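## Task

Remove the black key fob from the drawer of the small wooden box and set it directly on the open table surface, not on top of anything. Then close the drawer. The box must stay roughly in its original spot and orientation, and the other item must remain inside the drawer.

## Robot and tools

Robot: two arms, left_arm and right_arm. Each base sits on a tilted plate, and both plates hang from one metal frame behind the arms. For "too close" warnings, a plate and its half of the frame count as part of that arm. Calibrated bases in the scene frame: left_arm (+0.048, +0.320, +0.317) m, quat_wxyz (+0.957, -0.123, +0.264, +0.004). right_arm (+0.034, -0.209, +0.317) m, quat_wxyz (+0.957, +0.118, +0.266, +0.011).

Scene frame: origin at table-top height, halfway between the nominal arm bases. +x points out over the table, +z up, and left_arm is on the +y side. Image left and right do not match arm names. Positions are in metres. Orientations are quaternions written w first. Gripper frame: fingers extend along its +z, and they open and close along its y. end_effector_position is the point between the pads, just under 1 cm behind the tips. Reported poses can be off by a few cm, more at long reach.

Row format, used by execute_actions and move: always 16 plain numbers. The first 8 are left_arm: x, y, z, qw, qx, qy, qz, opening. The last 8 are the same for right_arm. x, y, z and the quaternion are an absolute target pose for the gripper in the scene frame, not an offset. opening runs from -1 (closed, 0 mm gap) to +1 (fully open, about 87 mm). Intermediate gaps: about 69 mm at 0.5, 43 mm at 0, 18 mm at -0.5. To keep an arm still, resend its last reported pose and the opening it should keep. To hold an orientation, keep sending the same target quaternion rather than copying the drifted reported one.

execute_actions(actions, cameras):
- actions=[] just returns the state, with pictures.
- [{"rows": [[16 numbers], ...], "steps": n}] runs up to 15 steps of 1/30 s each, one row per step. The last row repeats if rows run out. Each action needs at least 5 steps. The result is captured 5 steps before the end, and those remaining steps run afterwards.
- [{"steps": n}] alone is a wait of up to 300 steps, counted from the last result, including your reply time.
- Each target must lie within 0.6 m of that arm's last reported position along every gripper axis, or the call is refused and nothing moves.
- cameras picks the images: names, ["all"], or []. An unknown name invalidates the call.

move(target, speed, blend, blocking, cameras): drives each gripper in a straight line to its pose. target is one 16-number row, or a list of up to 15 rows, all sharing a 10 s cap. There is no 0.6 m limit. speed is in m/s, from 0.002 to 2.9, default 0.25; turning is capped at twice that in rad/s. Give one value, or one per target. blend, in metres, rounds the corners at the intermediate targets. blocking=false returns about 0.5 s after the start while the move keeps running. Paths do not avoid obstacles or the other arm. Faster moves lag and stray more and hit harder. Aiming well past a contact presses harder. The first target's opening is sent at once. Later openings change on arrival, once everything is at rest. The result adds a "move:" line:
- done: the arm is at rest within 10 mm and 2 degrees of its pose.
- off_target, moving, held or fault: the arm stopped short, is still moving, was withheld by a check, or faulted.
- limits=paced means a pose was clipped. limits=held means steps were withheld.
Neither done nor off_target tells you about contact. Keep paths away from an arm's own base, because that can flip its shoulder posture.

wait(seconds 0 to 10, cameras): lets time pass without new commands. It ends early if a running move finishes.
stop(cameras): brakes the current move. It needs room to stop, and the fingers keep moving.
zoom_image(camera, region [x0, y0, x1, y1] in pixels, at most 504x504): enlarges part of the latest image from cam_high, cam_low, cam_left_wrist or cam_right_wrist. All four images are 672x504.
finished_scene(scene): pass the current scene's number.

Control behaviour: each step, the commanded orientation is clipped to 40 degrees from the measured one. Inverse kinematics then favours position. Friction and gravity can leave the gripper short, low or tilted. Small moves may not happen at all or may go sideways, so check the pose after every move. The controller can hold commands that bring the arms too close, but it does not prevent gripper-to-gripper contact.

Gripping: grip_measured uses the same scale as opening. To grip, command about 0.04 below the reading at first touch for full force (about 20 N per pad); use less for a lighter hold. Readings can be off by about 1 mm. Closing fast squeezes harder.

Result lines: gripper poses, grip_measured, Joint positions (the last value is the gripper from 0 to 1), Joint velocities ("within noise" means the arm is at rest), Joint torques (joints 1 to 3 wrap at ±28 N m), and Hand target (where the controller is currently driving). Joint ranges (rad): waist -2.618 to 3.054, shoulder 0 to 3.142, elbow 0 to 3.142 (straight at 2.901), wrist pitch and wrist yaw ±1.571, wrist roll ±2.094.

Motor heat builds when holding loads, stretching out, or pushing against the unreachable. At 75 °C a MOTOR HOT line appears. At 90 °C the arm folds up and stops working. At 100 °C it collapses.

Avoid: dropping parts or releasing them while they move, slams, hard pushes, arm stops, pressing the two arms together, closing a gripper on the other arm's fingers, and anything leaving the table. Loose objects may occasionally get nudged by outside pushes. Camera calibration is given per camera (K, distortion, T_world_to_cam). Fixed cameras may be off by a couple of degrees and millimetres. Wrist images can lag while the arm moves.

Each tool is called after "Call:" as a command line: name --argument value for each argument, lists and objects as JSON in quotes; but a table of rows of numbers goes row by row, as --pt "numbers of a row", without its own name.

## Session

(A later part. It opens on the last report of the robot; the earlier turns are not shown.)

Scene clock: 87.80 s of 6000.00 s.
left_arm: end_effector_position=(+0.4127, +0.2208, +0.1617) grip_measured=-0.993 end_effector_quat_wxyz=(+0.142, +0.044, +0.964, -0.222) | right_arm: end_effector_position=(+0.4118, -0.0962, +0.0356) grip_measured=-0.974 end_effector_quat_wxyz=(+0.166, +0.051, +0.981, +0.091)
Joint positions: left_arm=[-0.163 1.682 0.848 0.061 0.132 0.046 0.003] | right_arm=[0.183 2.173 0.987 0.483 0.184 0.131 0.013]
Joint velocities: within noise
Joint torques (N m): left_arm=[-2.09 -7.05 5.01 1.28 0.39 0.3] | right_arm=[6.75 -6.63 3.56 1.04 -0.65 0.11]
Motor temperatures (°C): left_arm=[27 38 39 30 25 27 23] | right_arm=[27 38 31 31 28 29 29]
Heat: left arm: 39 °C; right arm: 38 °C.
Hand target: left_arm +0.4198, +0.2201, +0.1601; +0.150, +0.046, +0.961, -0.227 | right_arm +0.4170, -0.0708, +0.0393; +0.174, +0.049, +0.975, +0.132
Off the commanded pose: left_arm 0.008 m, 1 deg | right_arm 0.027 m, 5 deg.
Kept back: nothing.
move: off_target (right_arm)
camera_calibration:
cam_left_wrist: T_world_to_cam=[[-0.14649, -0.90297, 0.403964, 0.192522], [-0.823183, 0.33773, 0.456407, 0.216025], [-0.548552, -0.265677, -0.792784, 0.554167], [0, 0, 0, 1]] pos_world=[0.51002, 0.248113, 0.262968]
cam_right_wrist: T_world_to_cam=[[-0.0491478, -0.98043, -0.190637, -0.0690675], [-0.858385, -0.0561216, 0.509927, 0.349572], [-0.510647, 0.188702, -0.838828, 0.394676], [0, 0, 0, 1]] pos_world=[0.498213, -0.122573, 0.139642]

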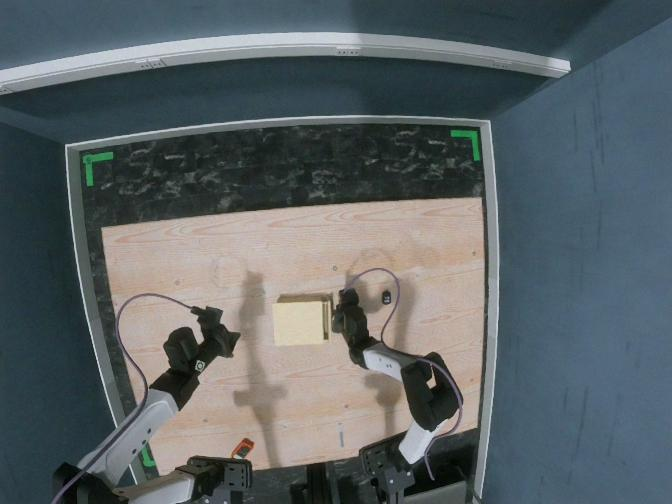

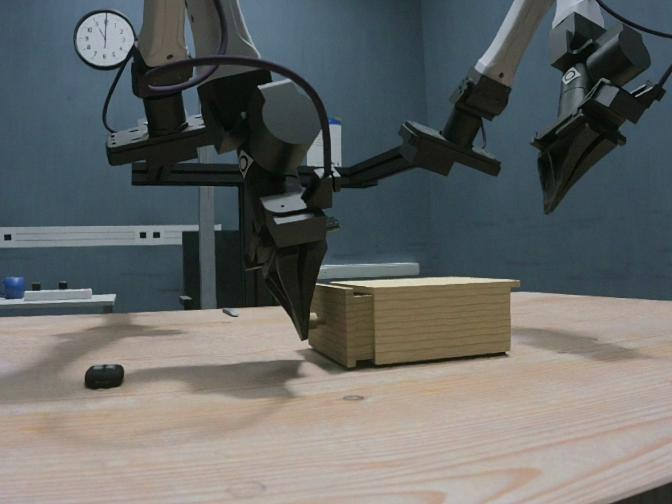

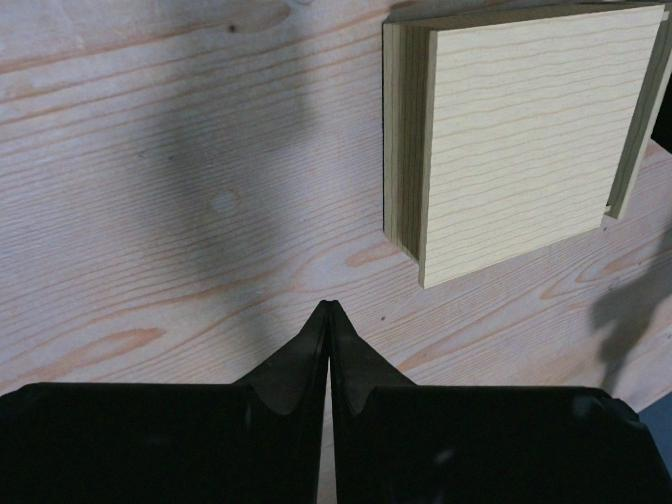

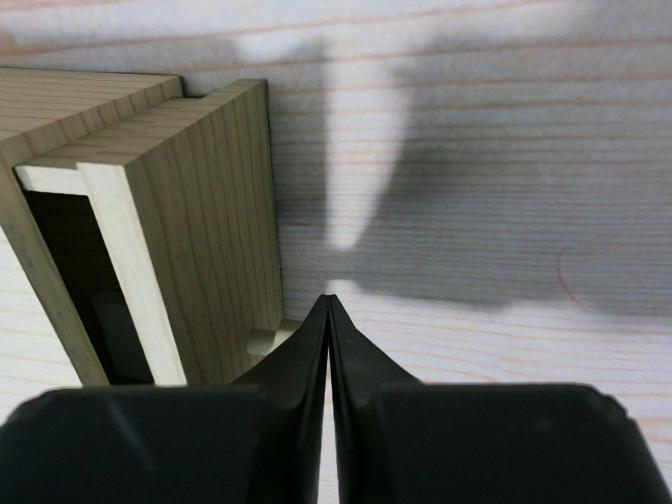

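Call:
move --pt "0.41 0.19 0.10 0.18996 0.13654 0.92540 -0.29818 -1 0.418 -0.07 0.038 0.17549 0.04969 0.97427 0.13251 -1" --pt "0.41 0.165 0.042 0.18996 0.13654 0.92540 -0.29818 -1 0.418 -0.07 0.038 0.17549 0.04969 0.97427 0.13251 -1" --speed '[0.2, 0.12]' --blend 0.02

Call:
zoom_image --camera "cam_low" --region '[270, 220, 590, 400]'

Scene clock: 91.00 s of 6000.00 s.
left_arm: end_effector_position=(+0.4078, +0.1700, +0.0430) grip_measured=-0.993 end_effector_quat_wxyz=(+0.183, +0.131, +0.929, -0.292) | right_arm: end_effector_position=(+0.4118, -0.0962, +0.0356) grip_measured=-0.974 end_effector_quat_wxyz=(+0.166, +0.051, +0.981, +0.091)
Joint positions: left_arm=[-0.129 2.215 0.98 0.491 0.335 0.234 0.003] | right_arm=[0.183 2.173 0.987 0.483 0.184 0.131 0.013]
Joint velocities: within noise
Joint torques (N m): left_arm=[-4.03 -8.09 2.21 1.36 0.48 0.25] | right_arm=[6.84 -6.61 3.66 1.04 -0.7 0.09]
Motor temperatures (°C): left_arm=[27 38 39 30 25 27 23] | right_arm=[27 38 31 31 28 29 29]
Heat: left arm: 39 °C; right arm: 38 °C.
Hand target: left_arm +0.4099, +0.1650, +0.0421; +0.190, +0.137, +0.925, -0.298 | right_arm +0.4170, -0.0708, +0.0393; +0.174, +0.049, +0.975, +0.132
Off the commanded pose: left_arm 0.006 m, 1 deg | right_arm 0.027 m, 5 deg.
Kept back: nothing.
move: off_target (right_arm)
camera_calibration:
cam_left_wrist: T_world_to_cam=[[-0.350276, -0.801916, 0.483981, 0.256453], [-0.794477, 0.528052, 0.299944, 0.245954], [-0.496097, -0.279449, -0.822068, 0.426082], [0, 0, 0, 1]] pos_world=[0.496613, 0.194845, 0.152378]
cam_right_wrist: T_world_to_cam=[[-0.0491478, -0.98043, -0.190637, -0.0690675], [-0.858385, -0.0561216, 0.509927, 0.349572], [-0.510647, 0.188702, -0.838828, 0.394676], [0, 0, 0, 1]] pos_world=[0.498213, -0.122573, 0.139642]

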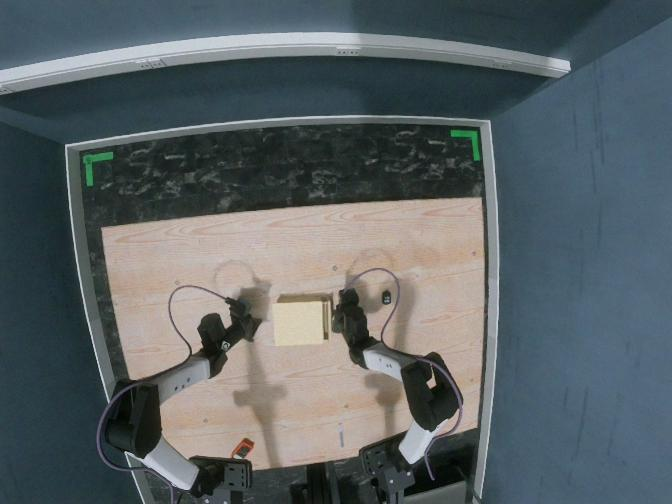

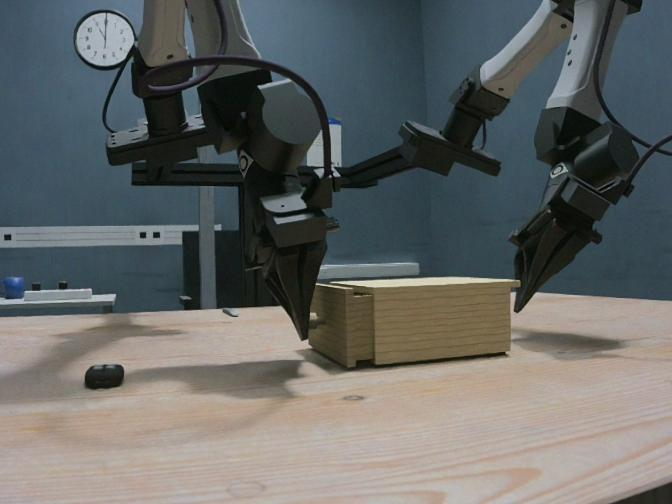

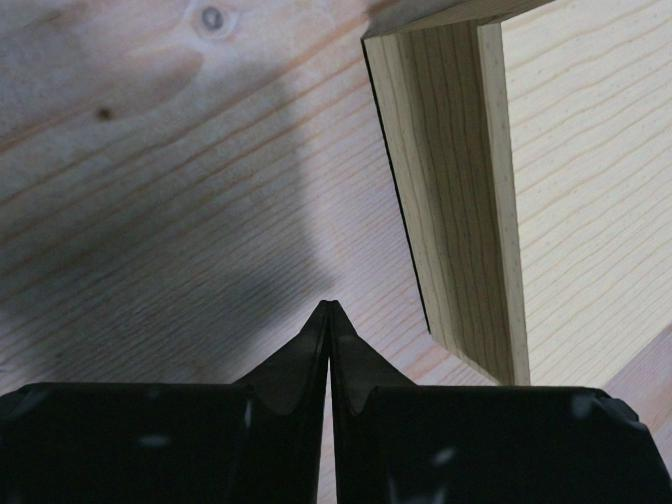

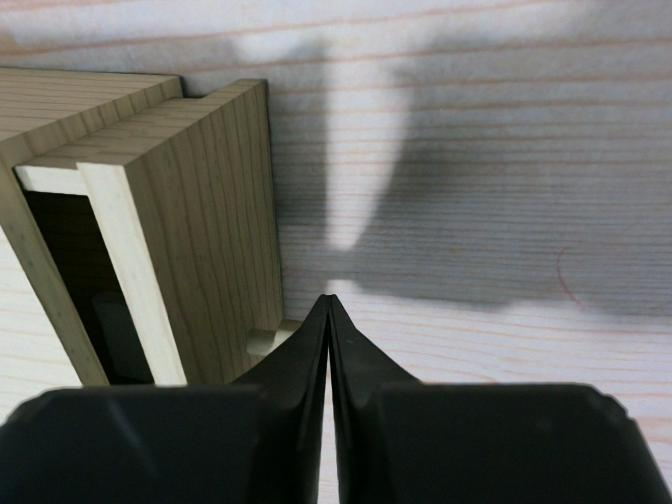

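Scaled by 1.575 from the camera's 672x504 image, which has a finer 960x720 frame.

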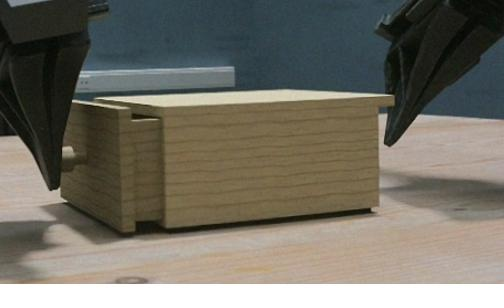

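Call:
move --pt "0.412 0.125 0.033 0.18996 0.13654 0.92540 -0.29818 -1 0.418 -0.07 0.038 0.17549 0.04969 0.97427 0.13251 -1" --pt "0.412 0.100 0.033 0.18996 0.13654 0.92540 -0.29818 -1 0.418 -0.07 0.038 0.17549 0.04969 0.97427 0.13251 -1" --speed '[0.1, 0.04]' --blend 0.01

Call:
zoom_image --camera "cam_low" --region '[270, 220, 590, 400]'

Scene clock: 93.13 s of 6000.00 s.
left_arm: end_effector_position=(+0.4134, +0.1142, +0.0324) grip_measured=-0.993 end_effector_quat_wxyz=(+0.187, +0.131, +0.931, -0.286) | right_arm: end_effector_position=(+0.4118, -0.0962, +0.0356) grip_measured=-0.974 end_effector_quat_wxyz=(+0.166, +0.051, +0.981, +0.091)
Joint positions: left_arm=[-0.262 2.329 1.082 0.535 0.224 0.144 0.003] | right_arm=[0.183 2.173 0.987 0.483 0.184 0.131 0.013]
Joint velocities: within noise
Joint torques (N m): left_arm=[-6.56 -7.82 2.73 1.48 0.48 0.11] | right_arm=[6.76 -6.54 3.56 1.01 -0.67 0.12]
Motor temperatures (°C): left_arm=[27 39 38 30 25 27 23] | right_arm=[27 37 31 31 28 29 29]
Heat: left arm: 39 °C; right arm: 37 °C.
Hand target: left_arm +0.4116, +0.1003, +0.0334; +0.190, +0.137, +0.925, -0.298 | right_arm +0.4170, -0.0708, +0.0393; +0.174, +0.049, +0.975, +0.132
Off the commanded pose: left_arm 0.014 m, 2 deg | right_arm 0.027 m, 5 deg.
Kept back: nothing.
move: off_target (left_arm, right_arm)
camera_calibration:
cam_left_wrist: T_world_to_cam=[[-0.350335, -0.808541, 0.472786, 0.219856], [-0.798698, 0.521554, 0.300106, 0.285536], [-0.489231, -0.272476, -0.828498, 0.40109], [0, 0, 0, 1]] pos_world=[0.501306, 0.138127, 0.142667]
cam_right_wrist: T_world_to_cam=[[-0.0491478, -0.98043, -0.190637, -0.0690675], [-0.858385, -0.0561216, 0.509927, 0.349572], [-0.510647, 0.188702, -0.838828, 0.394676], [0, 0, 0, 1]] pos_world=[0.498213, -0.122573, 0.139642]

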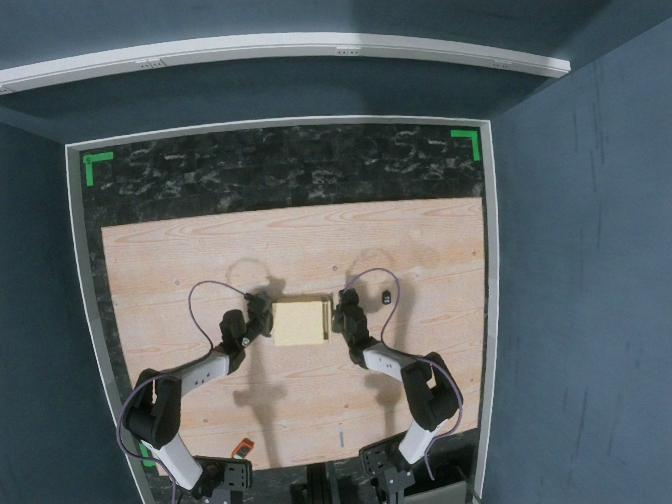

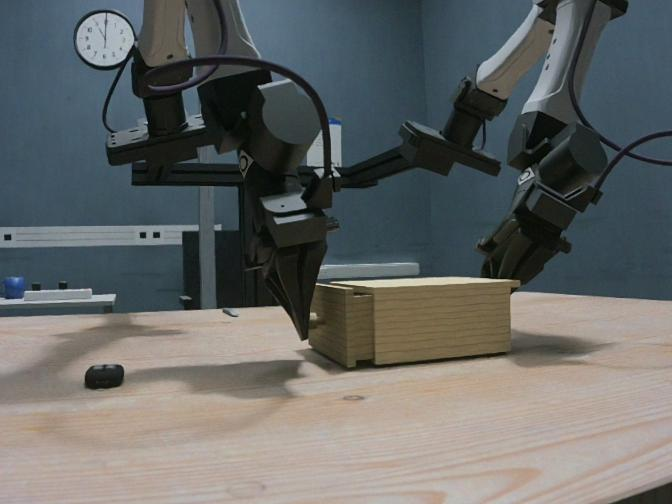

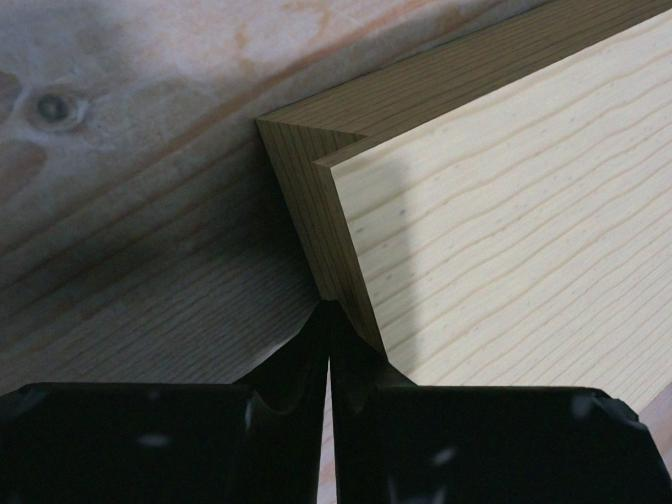

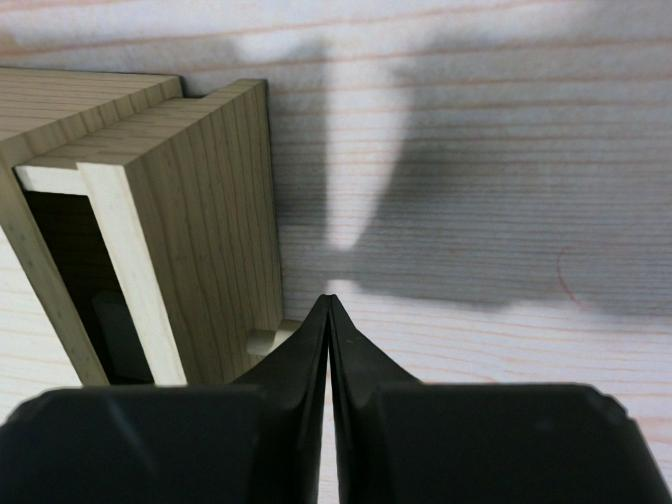

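Scaled by 1.575 from the camera's 672x504 image, which has a finer 960x720 frame.

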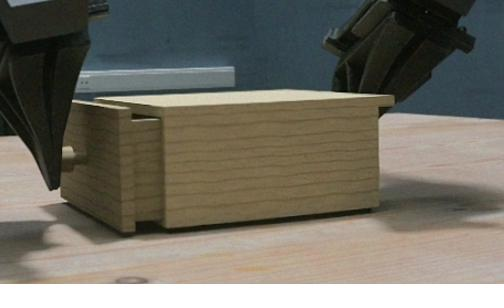

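Call:
move --target '[0.412, 0.070, 0.034, 0.18996, 0.13654, 0.92540, -0.29818, -1, 0.418, -0.07, 0.038, 0.17549, 0.04969, 0.97427, 0.13251, -1]' --speed 0.05 --cameras '["cam_low", "cam_right_wrist"]'

Call:
zoom_image --camera "cam_low" --region '[270, 220, 590, 400]'

Scene clock: 94.30 s of 6000.00 s.
left_arm: end_effector_position=(+0.4296, +0.1067, +0.0289) grip_measured=-0.993 end_effector_quat_wxyz=(+0.202, +0.117, +0.940, -0.250) | right_arm: end_effector_position=(+0.4084, -0.0983, +0.0346) grip_measured=-0.974 end_effector_quat_wxyz=(+0.160, +0.050, +0.982, +0.085)
Joint positions: left_arm=[-0.302 2.354 1.129 0.551 0.115 0.106 0.003] | right_arm=[0.183 2.173 0.987 0.469 0.195 0.131 0.013]
Joint velocities: within noise
Joint torques (N m): left_arm=[-9.31 -7.17 2.65 1.38 0.9 0.02] | right_arm=[6.89 -6.78 3.52 1.14 -0.77 0.1]
Motor temperatures (°C): left_arm=[27 39 38 30 25 27 23] | right_arm=[27 37 31 31 28 29 29]
Heat: left arm: 39 °C; right arm: 37 °C.
Hand target: left_arm +0.4107, +0.0724, +0.0355; +0.189, +0.137, +0.926, -0.297 | right_arm +0.4169, -0.0709, +0.0397; +0.174, +0.049, +0.975, +0.132
Off the commanded pose: left_arm 0.041 m, 6 deg | right_arm 0.030 m, 6 deg.
Kept back: nothing.
move: off_target (left_arm, right_arm)
camera_calibration:
cam_right_wrist: T_world_to_cam=[[-0.0507845, -0.982688, -0.178174, -0.0715203], [-0.85148, -0.0506304, 0.521938, 0.34442], [-0.521923, 0.178218, -0.834167, 0.395929], [0, 0, 0, 1]] pos_world=[0.496279, -0.123406, 0.137762]
Images, in order (width x height): cam_low 672x504, cam_right_wrist 672x504.

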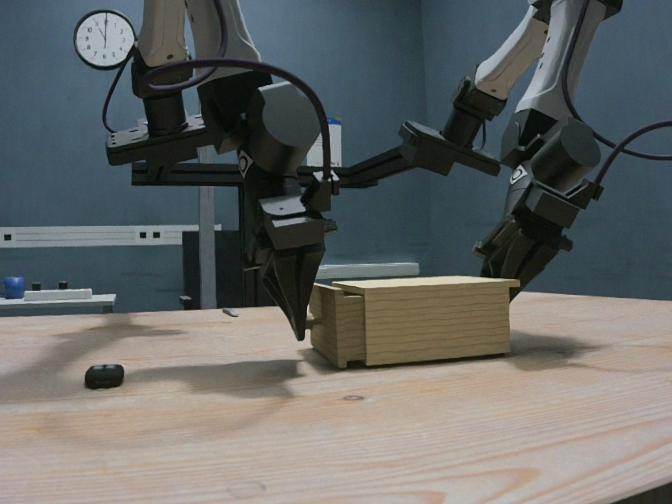

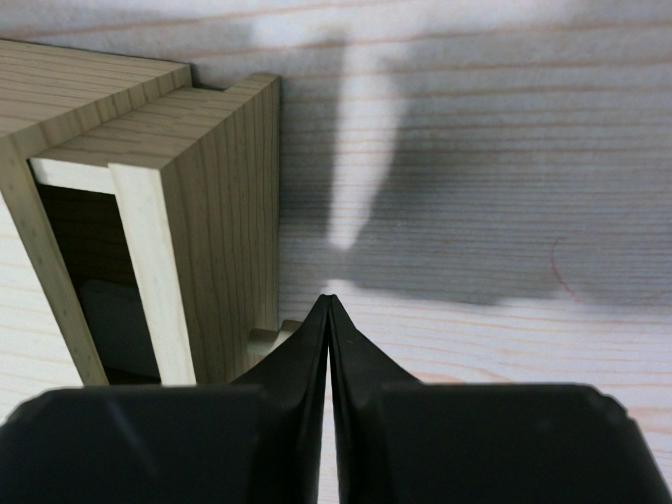

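Scaled by 1.575 from the camera's 672x504 image, which has a finer 960x720 frame.

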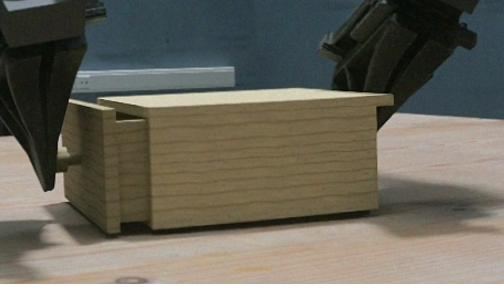

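Call:
zoom_image --camera "cam_right_wrist" --region '[0, 20, 300, 400]'

Call:
zoom_image --camera "cam_low" --region '[295, 265, 395, 385]'

Scaled by 1.326 from the camera's 672x504 image, which has a finer 960x720 frame.

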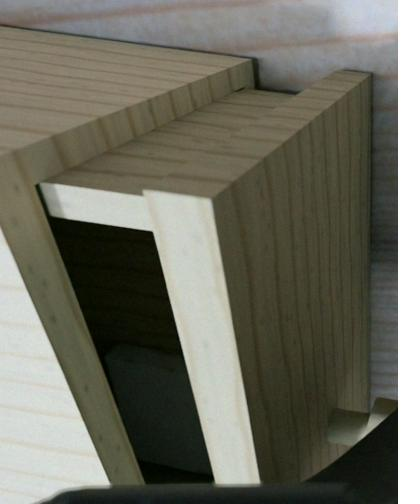

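Scaled by 4.200 from the camera's 672x504 image, which has a finer 960x720 frame.

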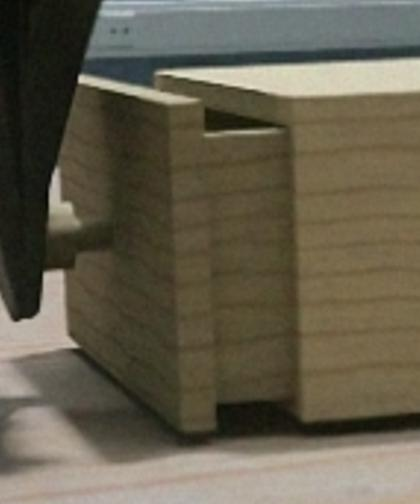

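Call:
move --pt "0.405 0.140 0.036 0.18996 0.13654 0.92540 -0.29818 -1 0.418 -0.07 0.038 0.17549 0.04969 0.97427 0.13251 -1" --pt "0.384 0.128 0.034 0.18996 0.13654 0.92540 -0.29818 -1 0.418 -0.07 0.038 0.17549 0.04969 0.97427 0.13251 -1" --pt "0.382 0.098 0.034 0.18996 0.13654 0.92540 -0.29818 -1 0.418 -0.07 0.038 0.17549 0.04969 0.97427 0.13251 -1" --speed '[0.1, 0.08, 0.04]' --blend 0.005

Call:
zoom_image --camera "cam_low" --region '[270, 220, 590, 400]'

Call:
zoom_image --camera "cam_high" --region '[260, 270, 380, 360]'

Scene clock: 98.33 s of 6000.00 s.
left_arm: end_effector_position=(+0.3854, +0.1144, +0.0320) grip_measured=-0.993 end_effector_quat_wxyz=(+0.188, +0.130, +0.932, -0.280) | right_arm: end_effector_position=(+0.4082, -0.0983, +0.0345) grip_measured=-0.974 end_effector_quat_wxyz=(+0.159, +0.050, +0.982, +0.085)
Joint positions: left_arm=[-0.278 2.333 0.97 0.657 0.199 0.132 0.003] | right_arm=[0.183 2.173 0.987 0.468 0.195 0.131 0.013]
Joint velocities: within noise
Joint torques (N m): left_arm=[-6.71 -7.23 1.99 1.45 0.53 0.09] | right_arm=[6.97 -6.74 3.62 1.17 -0.77 0.13]
Motor temperatures (°C): left_arm=[28 40 38 30 25 27 23] | right_arm=[27 37 31 32 28 29 29]
Heat: left arm: 40 °C; right arm: 37 °C.
Hand target: left_arm +0.3816, +0.0985, +0.0344; +0.190, +0.137, +0.926, -0.298 | right_arm +0.4168, -0.0709, +0.0397; +0.174, +0.049, +0.975, +0.132
Off the commanded pose: left_arm 0.017 m, 2 deg | right_arm 0.030 m, 6 deg.
Kept back: nothing.
move: off_target (left_arm, right_arm)
camera_calibration:
cam_left_wrist: T_world_to_cam=[[-0.346364, -0.815862, 0.463034, 0.210017], [-0.803103, 0.512978, 0.303117, 0.2658], [-0.484828, -0.266875, -0.832898, 0.384883], [0, 0, 0, 1]] pos_world=[0.472808, 0.137711, 0.142755]
cam_right_wrist: T_world_to_cam=[[-0.0507167, -0.982721, -0.178009, -0.071506], [-0.85108, -0.0507369, 0.52258, 0.344089], [-0.522581, 0.178004, -0.833801, 0.396026], [0, 0, 0, 1]] pos_world=[0.496176, -0.123307, 0.137665]

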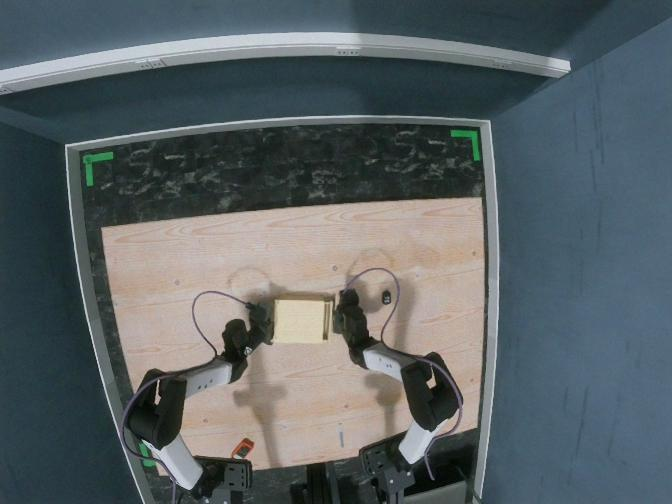

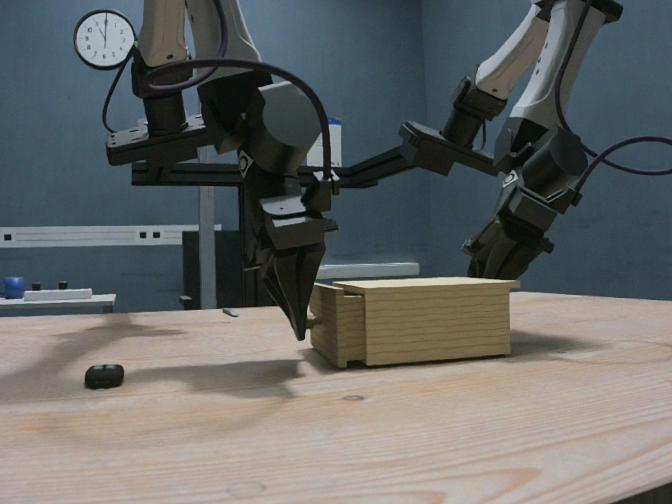

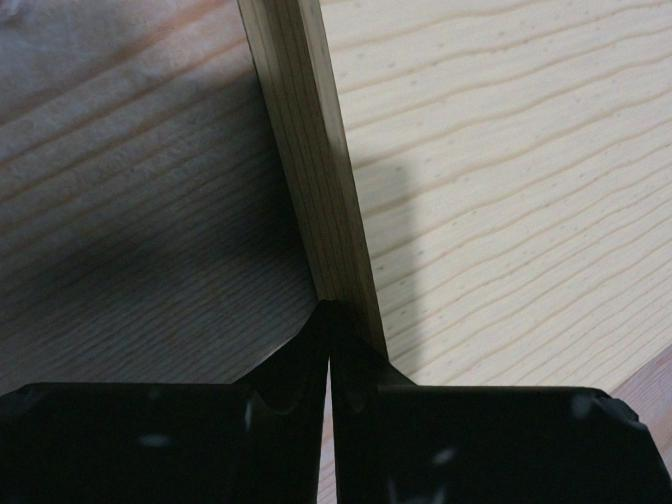

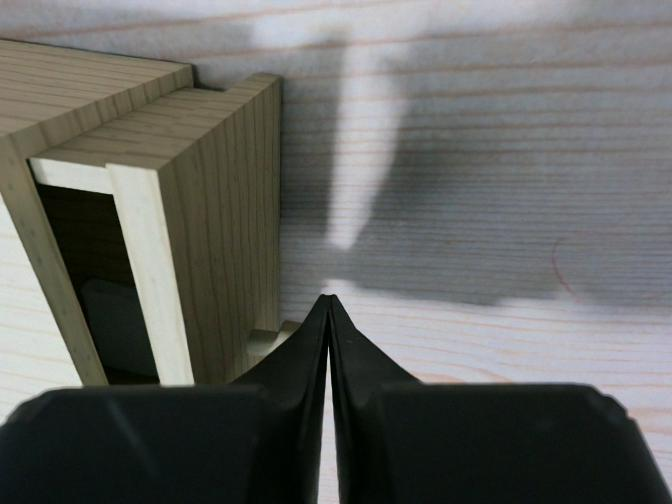

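Scaled by 1.575 from the camera's 672x504 image, which has a finer 960x720 frame.

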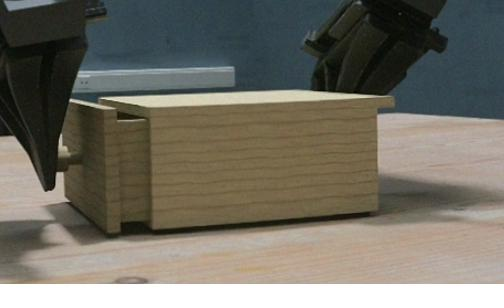

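Scaled by 4.200 from the camera's 672x504 image, which has a finer 960x720 frame.

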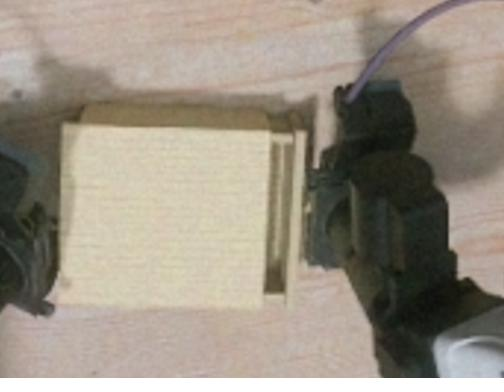

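Call:
move --target '[0.374, 0.074, 0.035, 0.18996, 0.13654, 0.92540, -0.29818, -1, 0.418, -0.062, 0.038, 0.17549, 0.04969, 0.97427, 0.13251, -1]' --speed 0.04 --cameras '["cam_low", "cam_high"]'

Call:
zoom_image --camera "cam_low" --region '[270, 220, 590, 400]'

Call:
zoom_image --camera "cam_high" --region '[260, 270, 380, 360]'

Scene clock: 99.53 s of 6000.00 s.
left_arm: end_effector_position=(+0.3883, +0.1134, +0.0273) grip_measured=-0.993 end_effector_quat_wxyz=(+0.198, +0.118, +0.942, -0.242) | right_arm: end_effector_position=(+0.4080, -0.0988, +0.0338) grip_measured=-0.974 end_effector_quat_wxyz=(+0.159, +0.050, +0.983, +0.080)
Joint positions: left_arm=[-0.313 2.352 0.97 0.7 0.091 0.102 0.003] | right_arm=[0.186 2.176 0.989 0.468 0.208 0.132 0.013]
Joint velocities: within noise
Joint torques (N m): left_arm=[-9.35 -6.52 2.29 1.38 1.02 0] | right_arm=[8.47 -6.5 4.05 1.12 -0.76 0.24]
Motor temperatures (°C): left_arm=[28 41 38 30 25 27 23] | right_arm=[27 37 31 32 28 29 29]
Heat: left arm: 41 °C; right arm: 37 °C.
Hand target: left_arm +0.3725, +0.0767, +0.0368; +0.189, +0.137, +0.926, -0.297 | right_arm +0.4162, -0.0634, +0.0404; +0.174, +0.049, +0.975, +0.132
Off the commanded pose: left_arm 0.043 m, 7 deg | right_arm 0.038 m, 6 deg.
Kept back: nothing.
move: off_target (left_arm, right_arm)
Images, in order (width x height): cam_high 672x504, cam_low 672x504.

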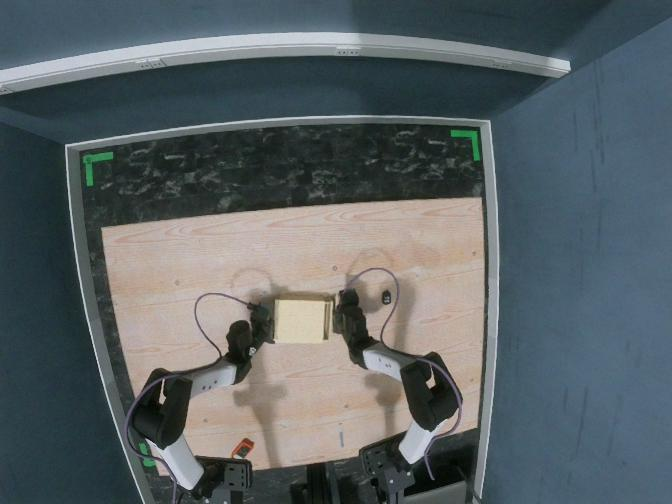

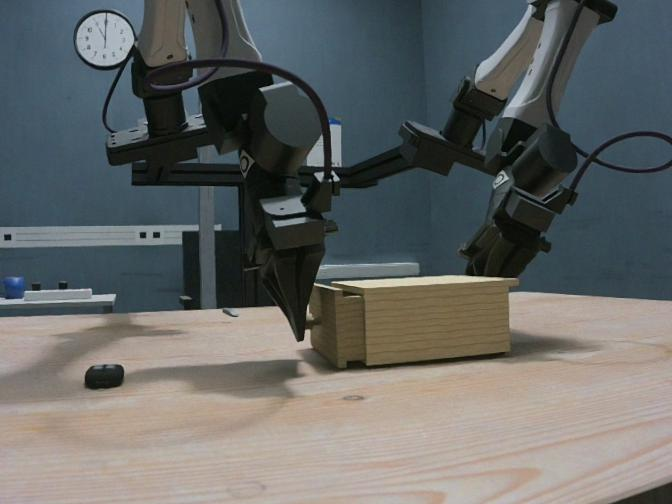

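Scaled by 1.575 from the camera's 672x504 image, which has a finer 960x720 frame.

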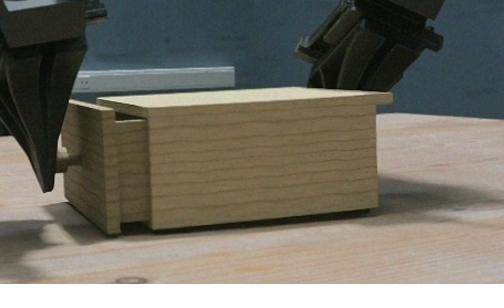

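Scaled by 4.200 from the camera's 672x504 image, which has a finer 960x720 frame.

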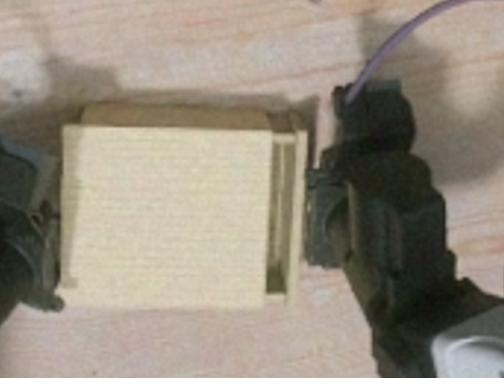

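Call:
execute_actions --actions '[]' --cameras '["all"]'

Call:
zoom_image --camera "cam_right_wrist" --region '[0, 120, 210, 400]'

Scene clock: 100.13 s of 6000.00 s.
left_arm: end_effector_position=(+0.3884, +0.1133, +0.0272) grip_measured=-0.993 end_effector_quat_wxyz=(+0.198, +0.118, +0.942, -0.242) | right_arm: end_effector_position=(+0.4080, -0.0988, +0.0338) grip_measured=-0.974 end_effector_quat_wxyz=(+0.159, +0.050, +0.983, +0.080)
Joint positions: left_arm=[-0.313 2.352 0.97 0.701 0.09 0.102 0.003] | right_arm=[0.186 2.176 0.989 0.468 0.208 0.132 0.013]
Joint velocities: within noise
Joint torques (N m): left_arm=[-9.35 -6.45 2.3 1.38 1.02 -0.05] | right_arm=[8.38 -6.38 4.22 1.11 -0.73 0.22]
Motor temperatures (°C): left_arm=[28 41 38 30 25 27 23] | right_arm=[27 37 31 32 28 29 29]
Heat: left arm: 41 °C; right arm: 37 °C.
Hand target: left_arm +0.3725, +0.0768, +0.0367; +0.189, +0.137, +0.926, -0.297 | right_arm +0.4162, -0.0634, +0.0404; +0.174, +0.049, +0.975, +0.132
Off the commanded pose: left_arm 0.043 m, 7 deg | right_arm 0.038 m, 6 deg.
Steps of this call (1-18: nothing new was sent). Readings (end_effector_position of left_arm | right_arm):
1: (+0.3882, +0.1132, +0.0273) | (+0.4080, -0.0988, +0.0338)
2: (+0.3883, +0.1133, +0.0272) | (+0.4080, -0.0988, +0.0338)
4: (+0.3884, +0.1133, +0.0273) | (+0.4080, -0.0988, +0.0338)
8: (+0.3884, +0.1133, +0.0272) | (+0.4080, -0.0988, +0.0338)
18: the state above
camera_calibration:
cam_left_wrist: T_world_to_cam=[[-0.316623, -0.861127, 0.397757, 0.207758], [-0.830713, 0.454155, 0.321961, 0.287063], [-0.457893, -0.228482, -0.859145, 0.367961], [0, 0, 0, 1]] pos_world=[0.472734, 0.132607, 0.141071]
cam_right_wrist: T_world_to_cam=[[-0.053005, -0.984355, -0.168035, -0.0717476], [-0.85093, -0.0435394, 0.523472, 0.344844], [-0.522599, 0.170733, -0.835309, 0.394845], [0, 0, 0, 1]] pos_world=[0.49598, -0.123024, 0.137245]

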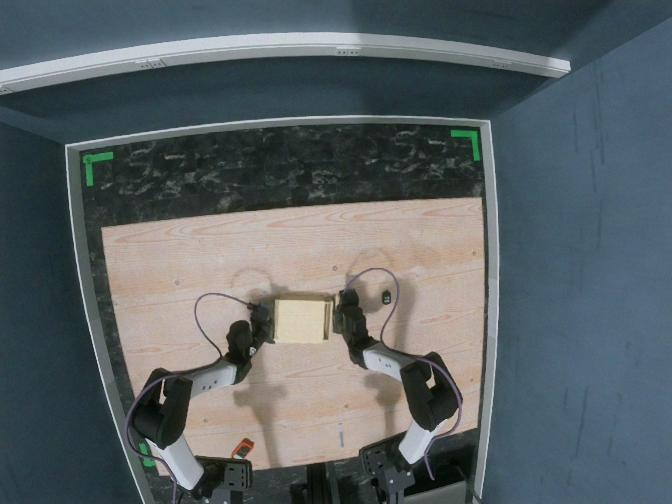

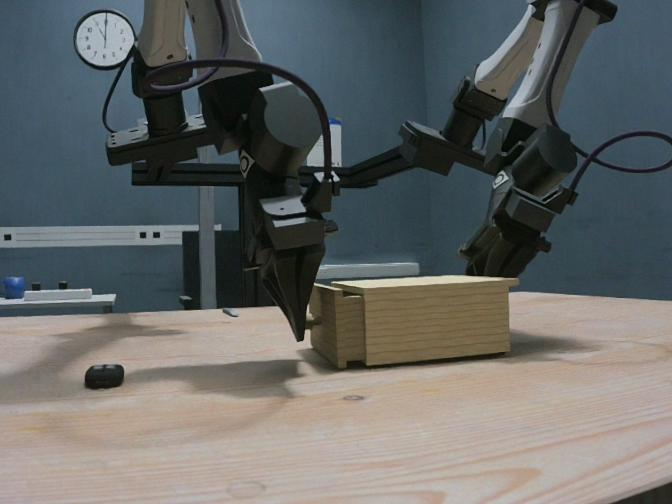

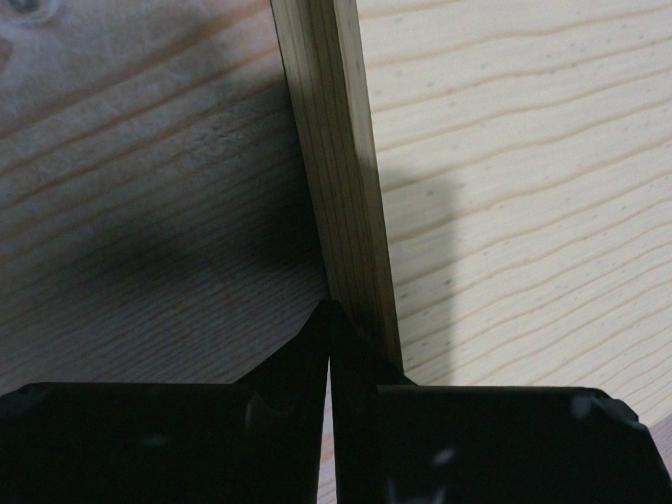

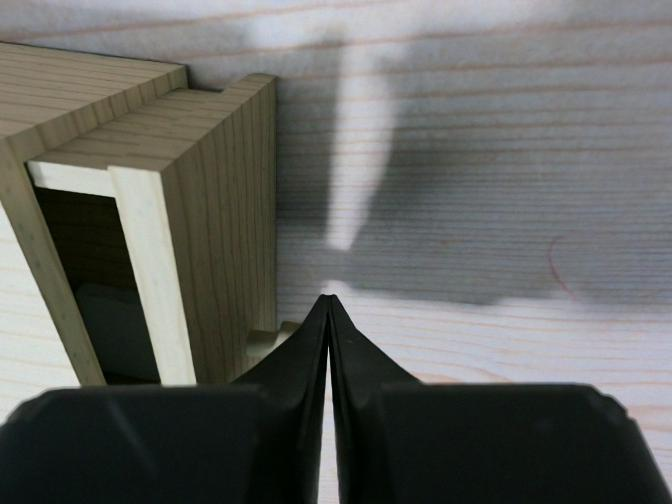

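Scaled by 1.800 from the camera's 672x504 image, which has a finer 960x720 frame.

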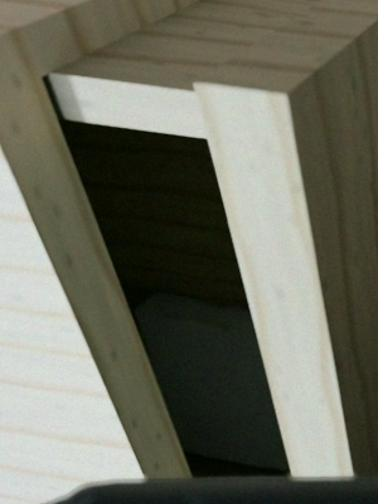

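Call:
move --target '[0.372, 0.066, 0.036, 0.18996, 0.13654, 0.92540, -0.29818, -1, 0.418, -0.048, 0.038, 0.17549, 0.04969, 0.97427, 0.13251, -1]' --speed 0.04 --cameras '["cam_low", "cam_high"]'

Call:
zoom_image --camera "cam_low" --region '[270, 220, 590, 400]'

Call:
zoom_image --camera "cam_high" --region '[260, 270, 380, 360]'

Scene clock: 101.90 s of 6000.00 s.
left_arm: end_effector_position=(+0.3888, +0.1073, +0.0277) grip_measured=-0.993 end_effector_quat_wxyz=(+0.200, +0.116, +0.943, -0.238) | right_arm: end_effector_position=(+0.4097, -0.0885, +0.0336) grip_measured=-0.974 end_effector_quat_wxyz=(+0.163, +0.049, +0.983, +0.074)
Joint positions: left_arm=[-0.332 2.36 0.978 0.706 0.067 0.089 0.003] | right_arm=[0.216 2.194 1.007 0.468 0.243 0.148 0.013]
Joint velocities: within noise
Joint torques (N m): left_arm=[-9.69 -6.46 2.17 1.4 1.08 -0.02] | right_arm=[9.01 -6.34 4.36 1.07 -0.88 0.26]
Motor temperatures (°C): left_arm=[28 41 38 30 25 27 23] | right_arm=[28 37 31 32 28 29 28]
Heat: left arm: 41 °C; right arm: 37 °C.
Hand target: left_arm +0.3704, +0.0691, +0.0379; +0.189, +0.137, +0.926, -0.297 | right_arm +0.4161, -0.0496, +0.0409; +0.174, +0.049, +0.975, +0.132
Off the commanded pose: left_arm 0.045 m, 8 deg | right_arm 0.042 m, 7 deg.
Kept back: nothing.
move: off_target (left_arm, right_arm)
Images, in order (width x height): cam_high 672x504, cam_low 672x504.

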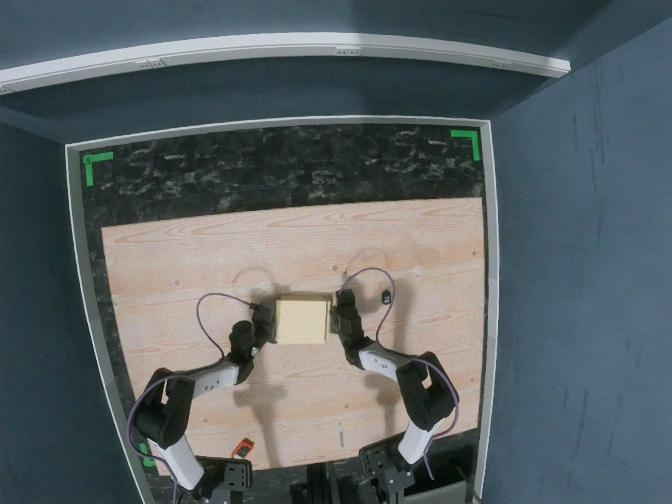

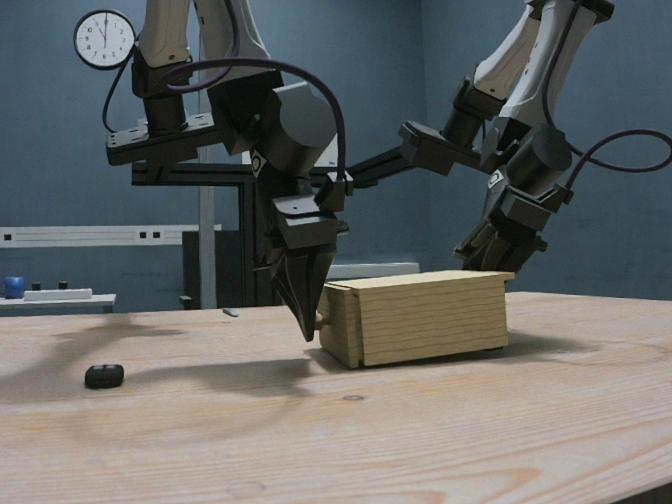

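Scaled by 1.575 from the camera's 672x504 image, which has a finer 960x720 frame.

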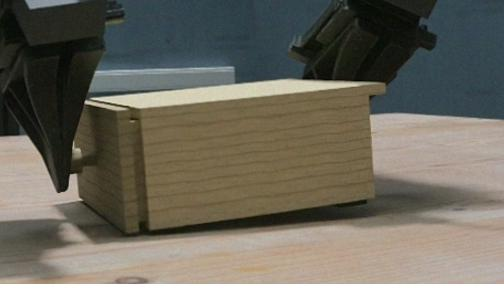

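Scaled by 4.200 from the camera's 672x504 image, which has a finer 960x720 frame.

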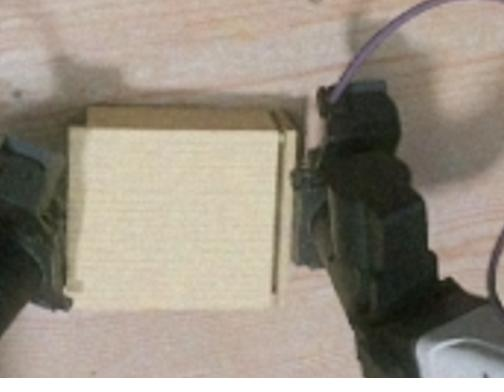

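Call:
move --pt "0.376 0.095 0.036 0.18996 0.13654 0.92540 -0.29818 -1 0.415 -0.083 0.037 0.17549 0.04969 0.97427 0.13251 -1" --pt "0.376 0.155 0.045 0.35261 0.35261 0.80789 -0.31409 -1 0.415 -0.083 0.037 0.17549 0.04969 0.97427 0.13251 -1" --speed '[0.06, 0.15]'

Call:
zoom_image --camera "cam_low" --region '[270, 220, 590, 400]'

Call:
zoom_image --camera "cam_high" --region '[260, 270, 380, 360]'

Scene clock: 106.37 s of 6000.00 s.
left_arm: end_effector_position=(+0.3658, +0.1518, +0.0386) grip_measured=-0.993 end_effector_quat_wxyz=(+0.335, +0.349, +0.815, -0.318) | right_arm: end_effector_position=(+0.4058, -0.0875, +0.0315) grip_measured=-0.974 end_effector_quat_wxyz=(+0.160, +0.049, +0.979, +0.114)
Joint positions: left_arm=[-0.114 2.36 0.769 0.966 0.578 0.714 0.003] | right_arm=[0.181 2.194 0.985 0.497 0.137 0.136 0.013]
Joint velocities: within noise
Joint torques (N m): left_arm=[-2.43 -9.44 -0.8 1.5 0.59 0.28] | right_arm=[4.01 -8.91 1.43 1.06 -0.45 -0.18]
Motor temperatures (°C): left_arm=[29 42 37 31 26 27 23] | right_arm=[28 38 31 32 28 29 28]
Heat: left arm: 42 °C; right arm: 38 °C.
Hand target: left_arm +0.3760, +0.1550, +0.0449; +0.353, +0.353, +0.808, -0.314 | right_arm +0.4148, -0.0831, +0.0372; +0.175, +0.049, +0.974, +0.132
Off the commanded pose: left_arm 0.012 m, 2 deg | right_arm 0.012 m, 3 deg.
Kept back: nothing.
move: off_target (left_arm, right_arm)
camera_calibration:
cam_left_wrist: T_world_to_cam=[[-0.779296, -0.563072, 0.275041, 0.35794], [-0.601263, 0.795525, -0.0749868, 0.126744], [-0.176579, -0.223809, -0.958504, 0.27651], [0, 0, 0, 1]] pos_world=[0.403974, 0.162604, 0.176092]
cam_right_wrist: T_world_to_cam=[[-0.0394025, -0.971531, -0.233612, -0.0634377], [-0.852714, -0.0891819, 0.514709, 0.3417], [-0.52089, 0.219485, -0.824924, 0.392965], [0, 0, 0, 1]] pos_world=[0.493564, -0.117408, 0.13347]

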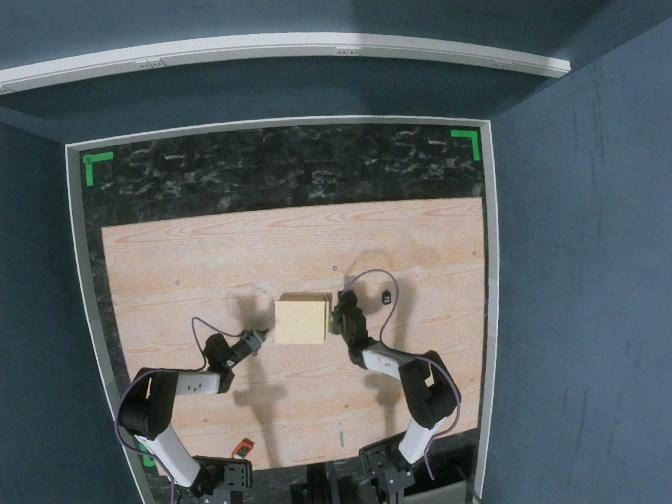

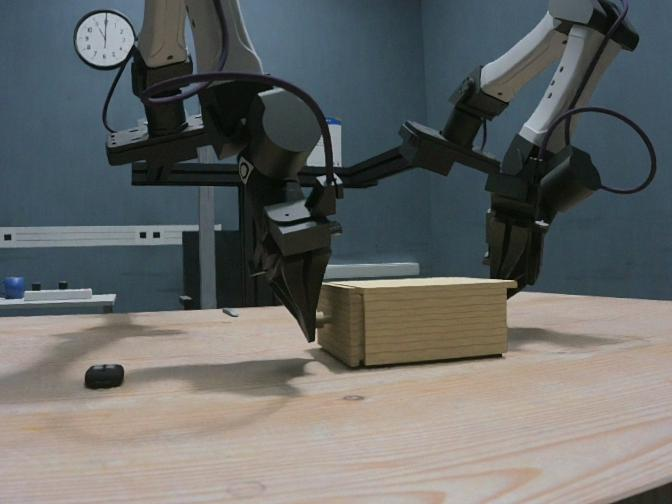

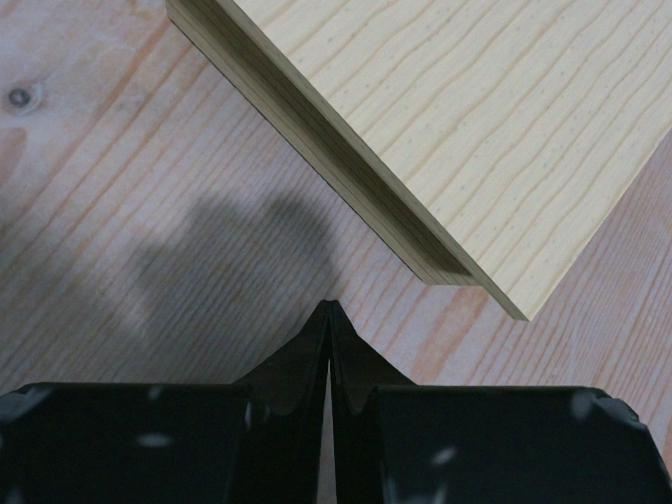

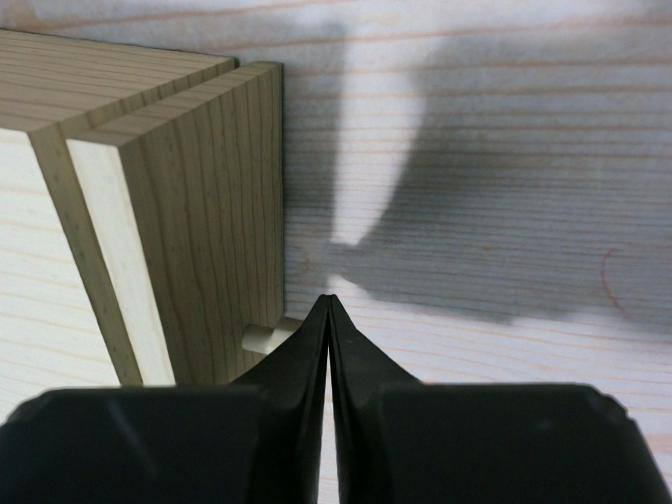

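Scaled by 1.575 from the camera's 672x504 image, which has a finer 960x720 frame.

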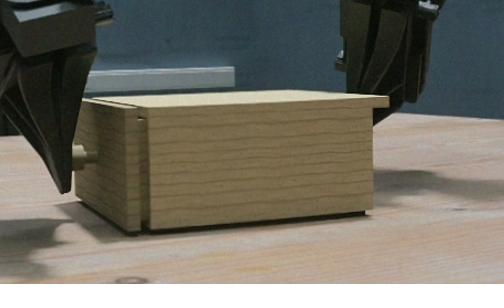

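Scaled by 4.200 from the camera's 672x504 image, which has a finer 960x720 frame.

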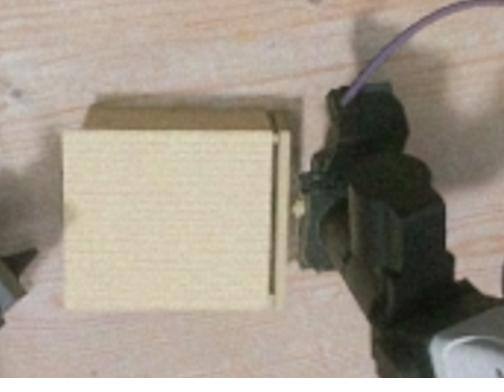

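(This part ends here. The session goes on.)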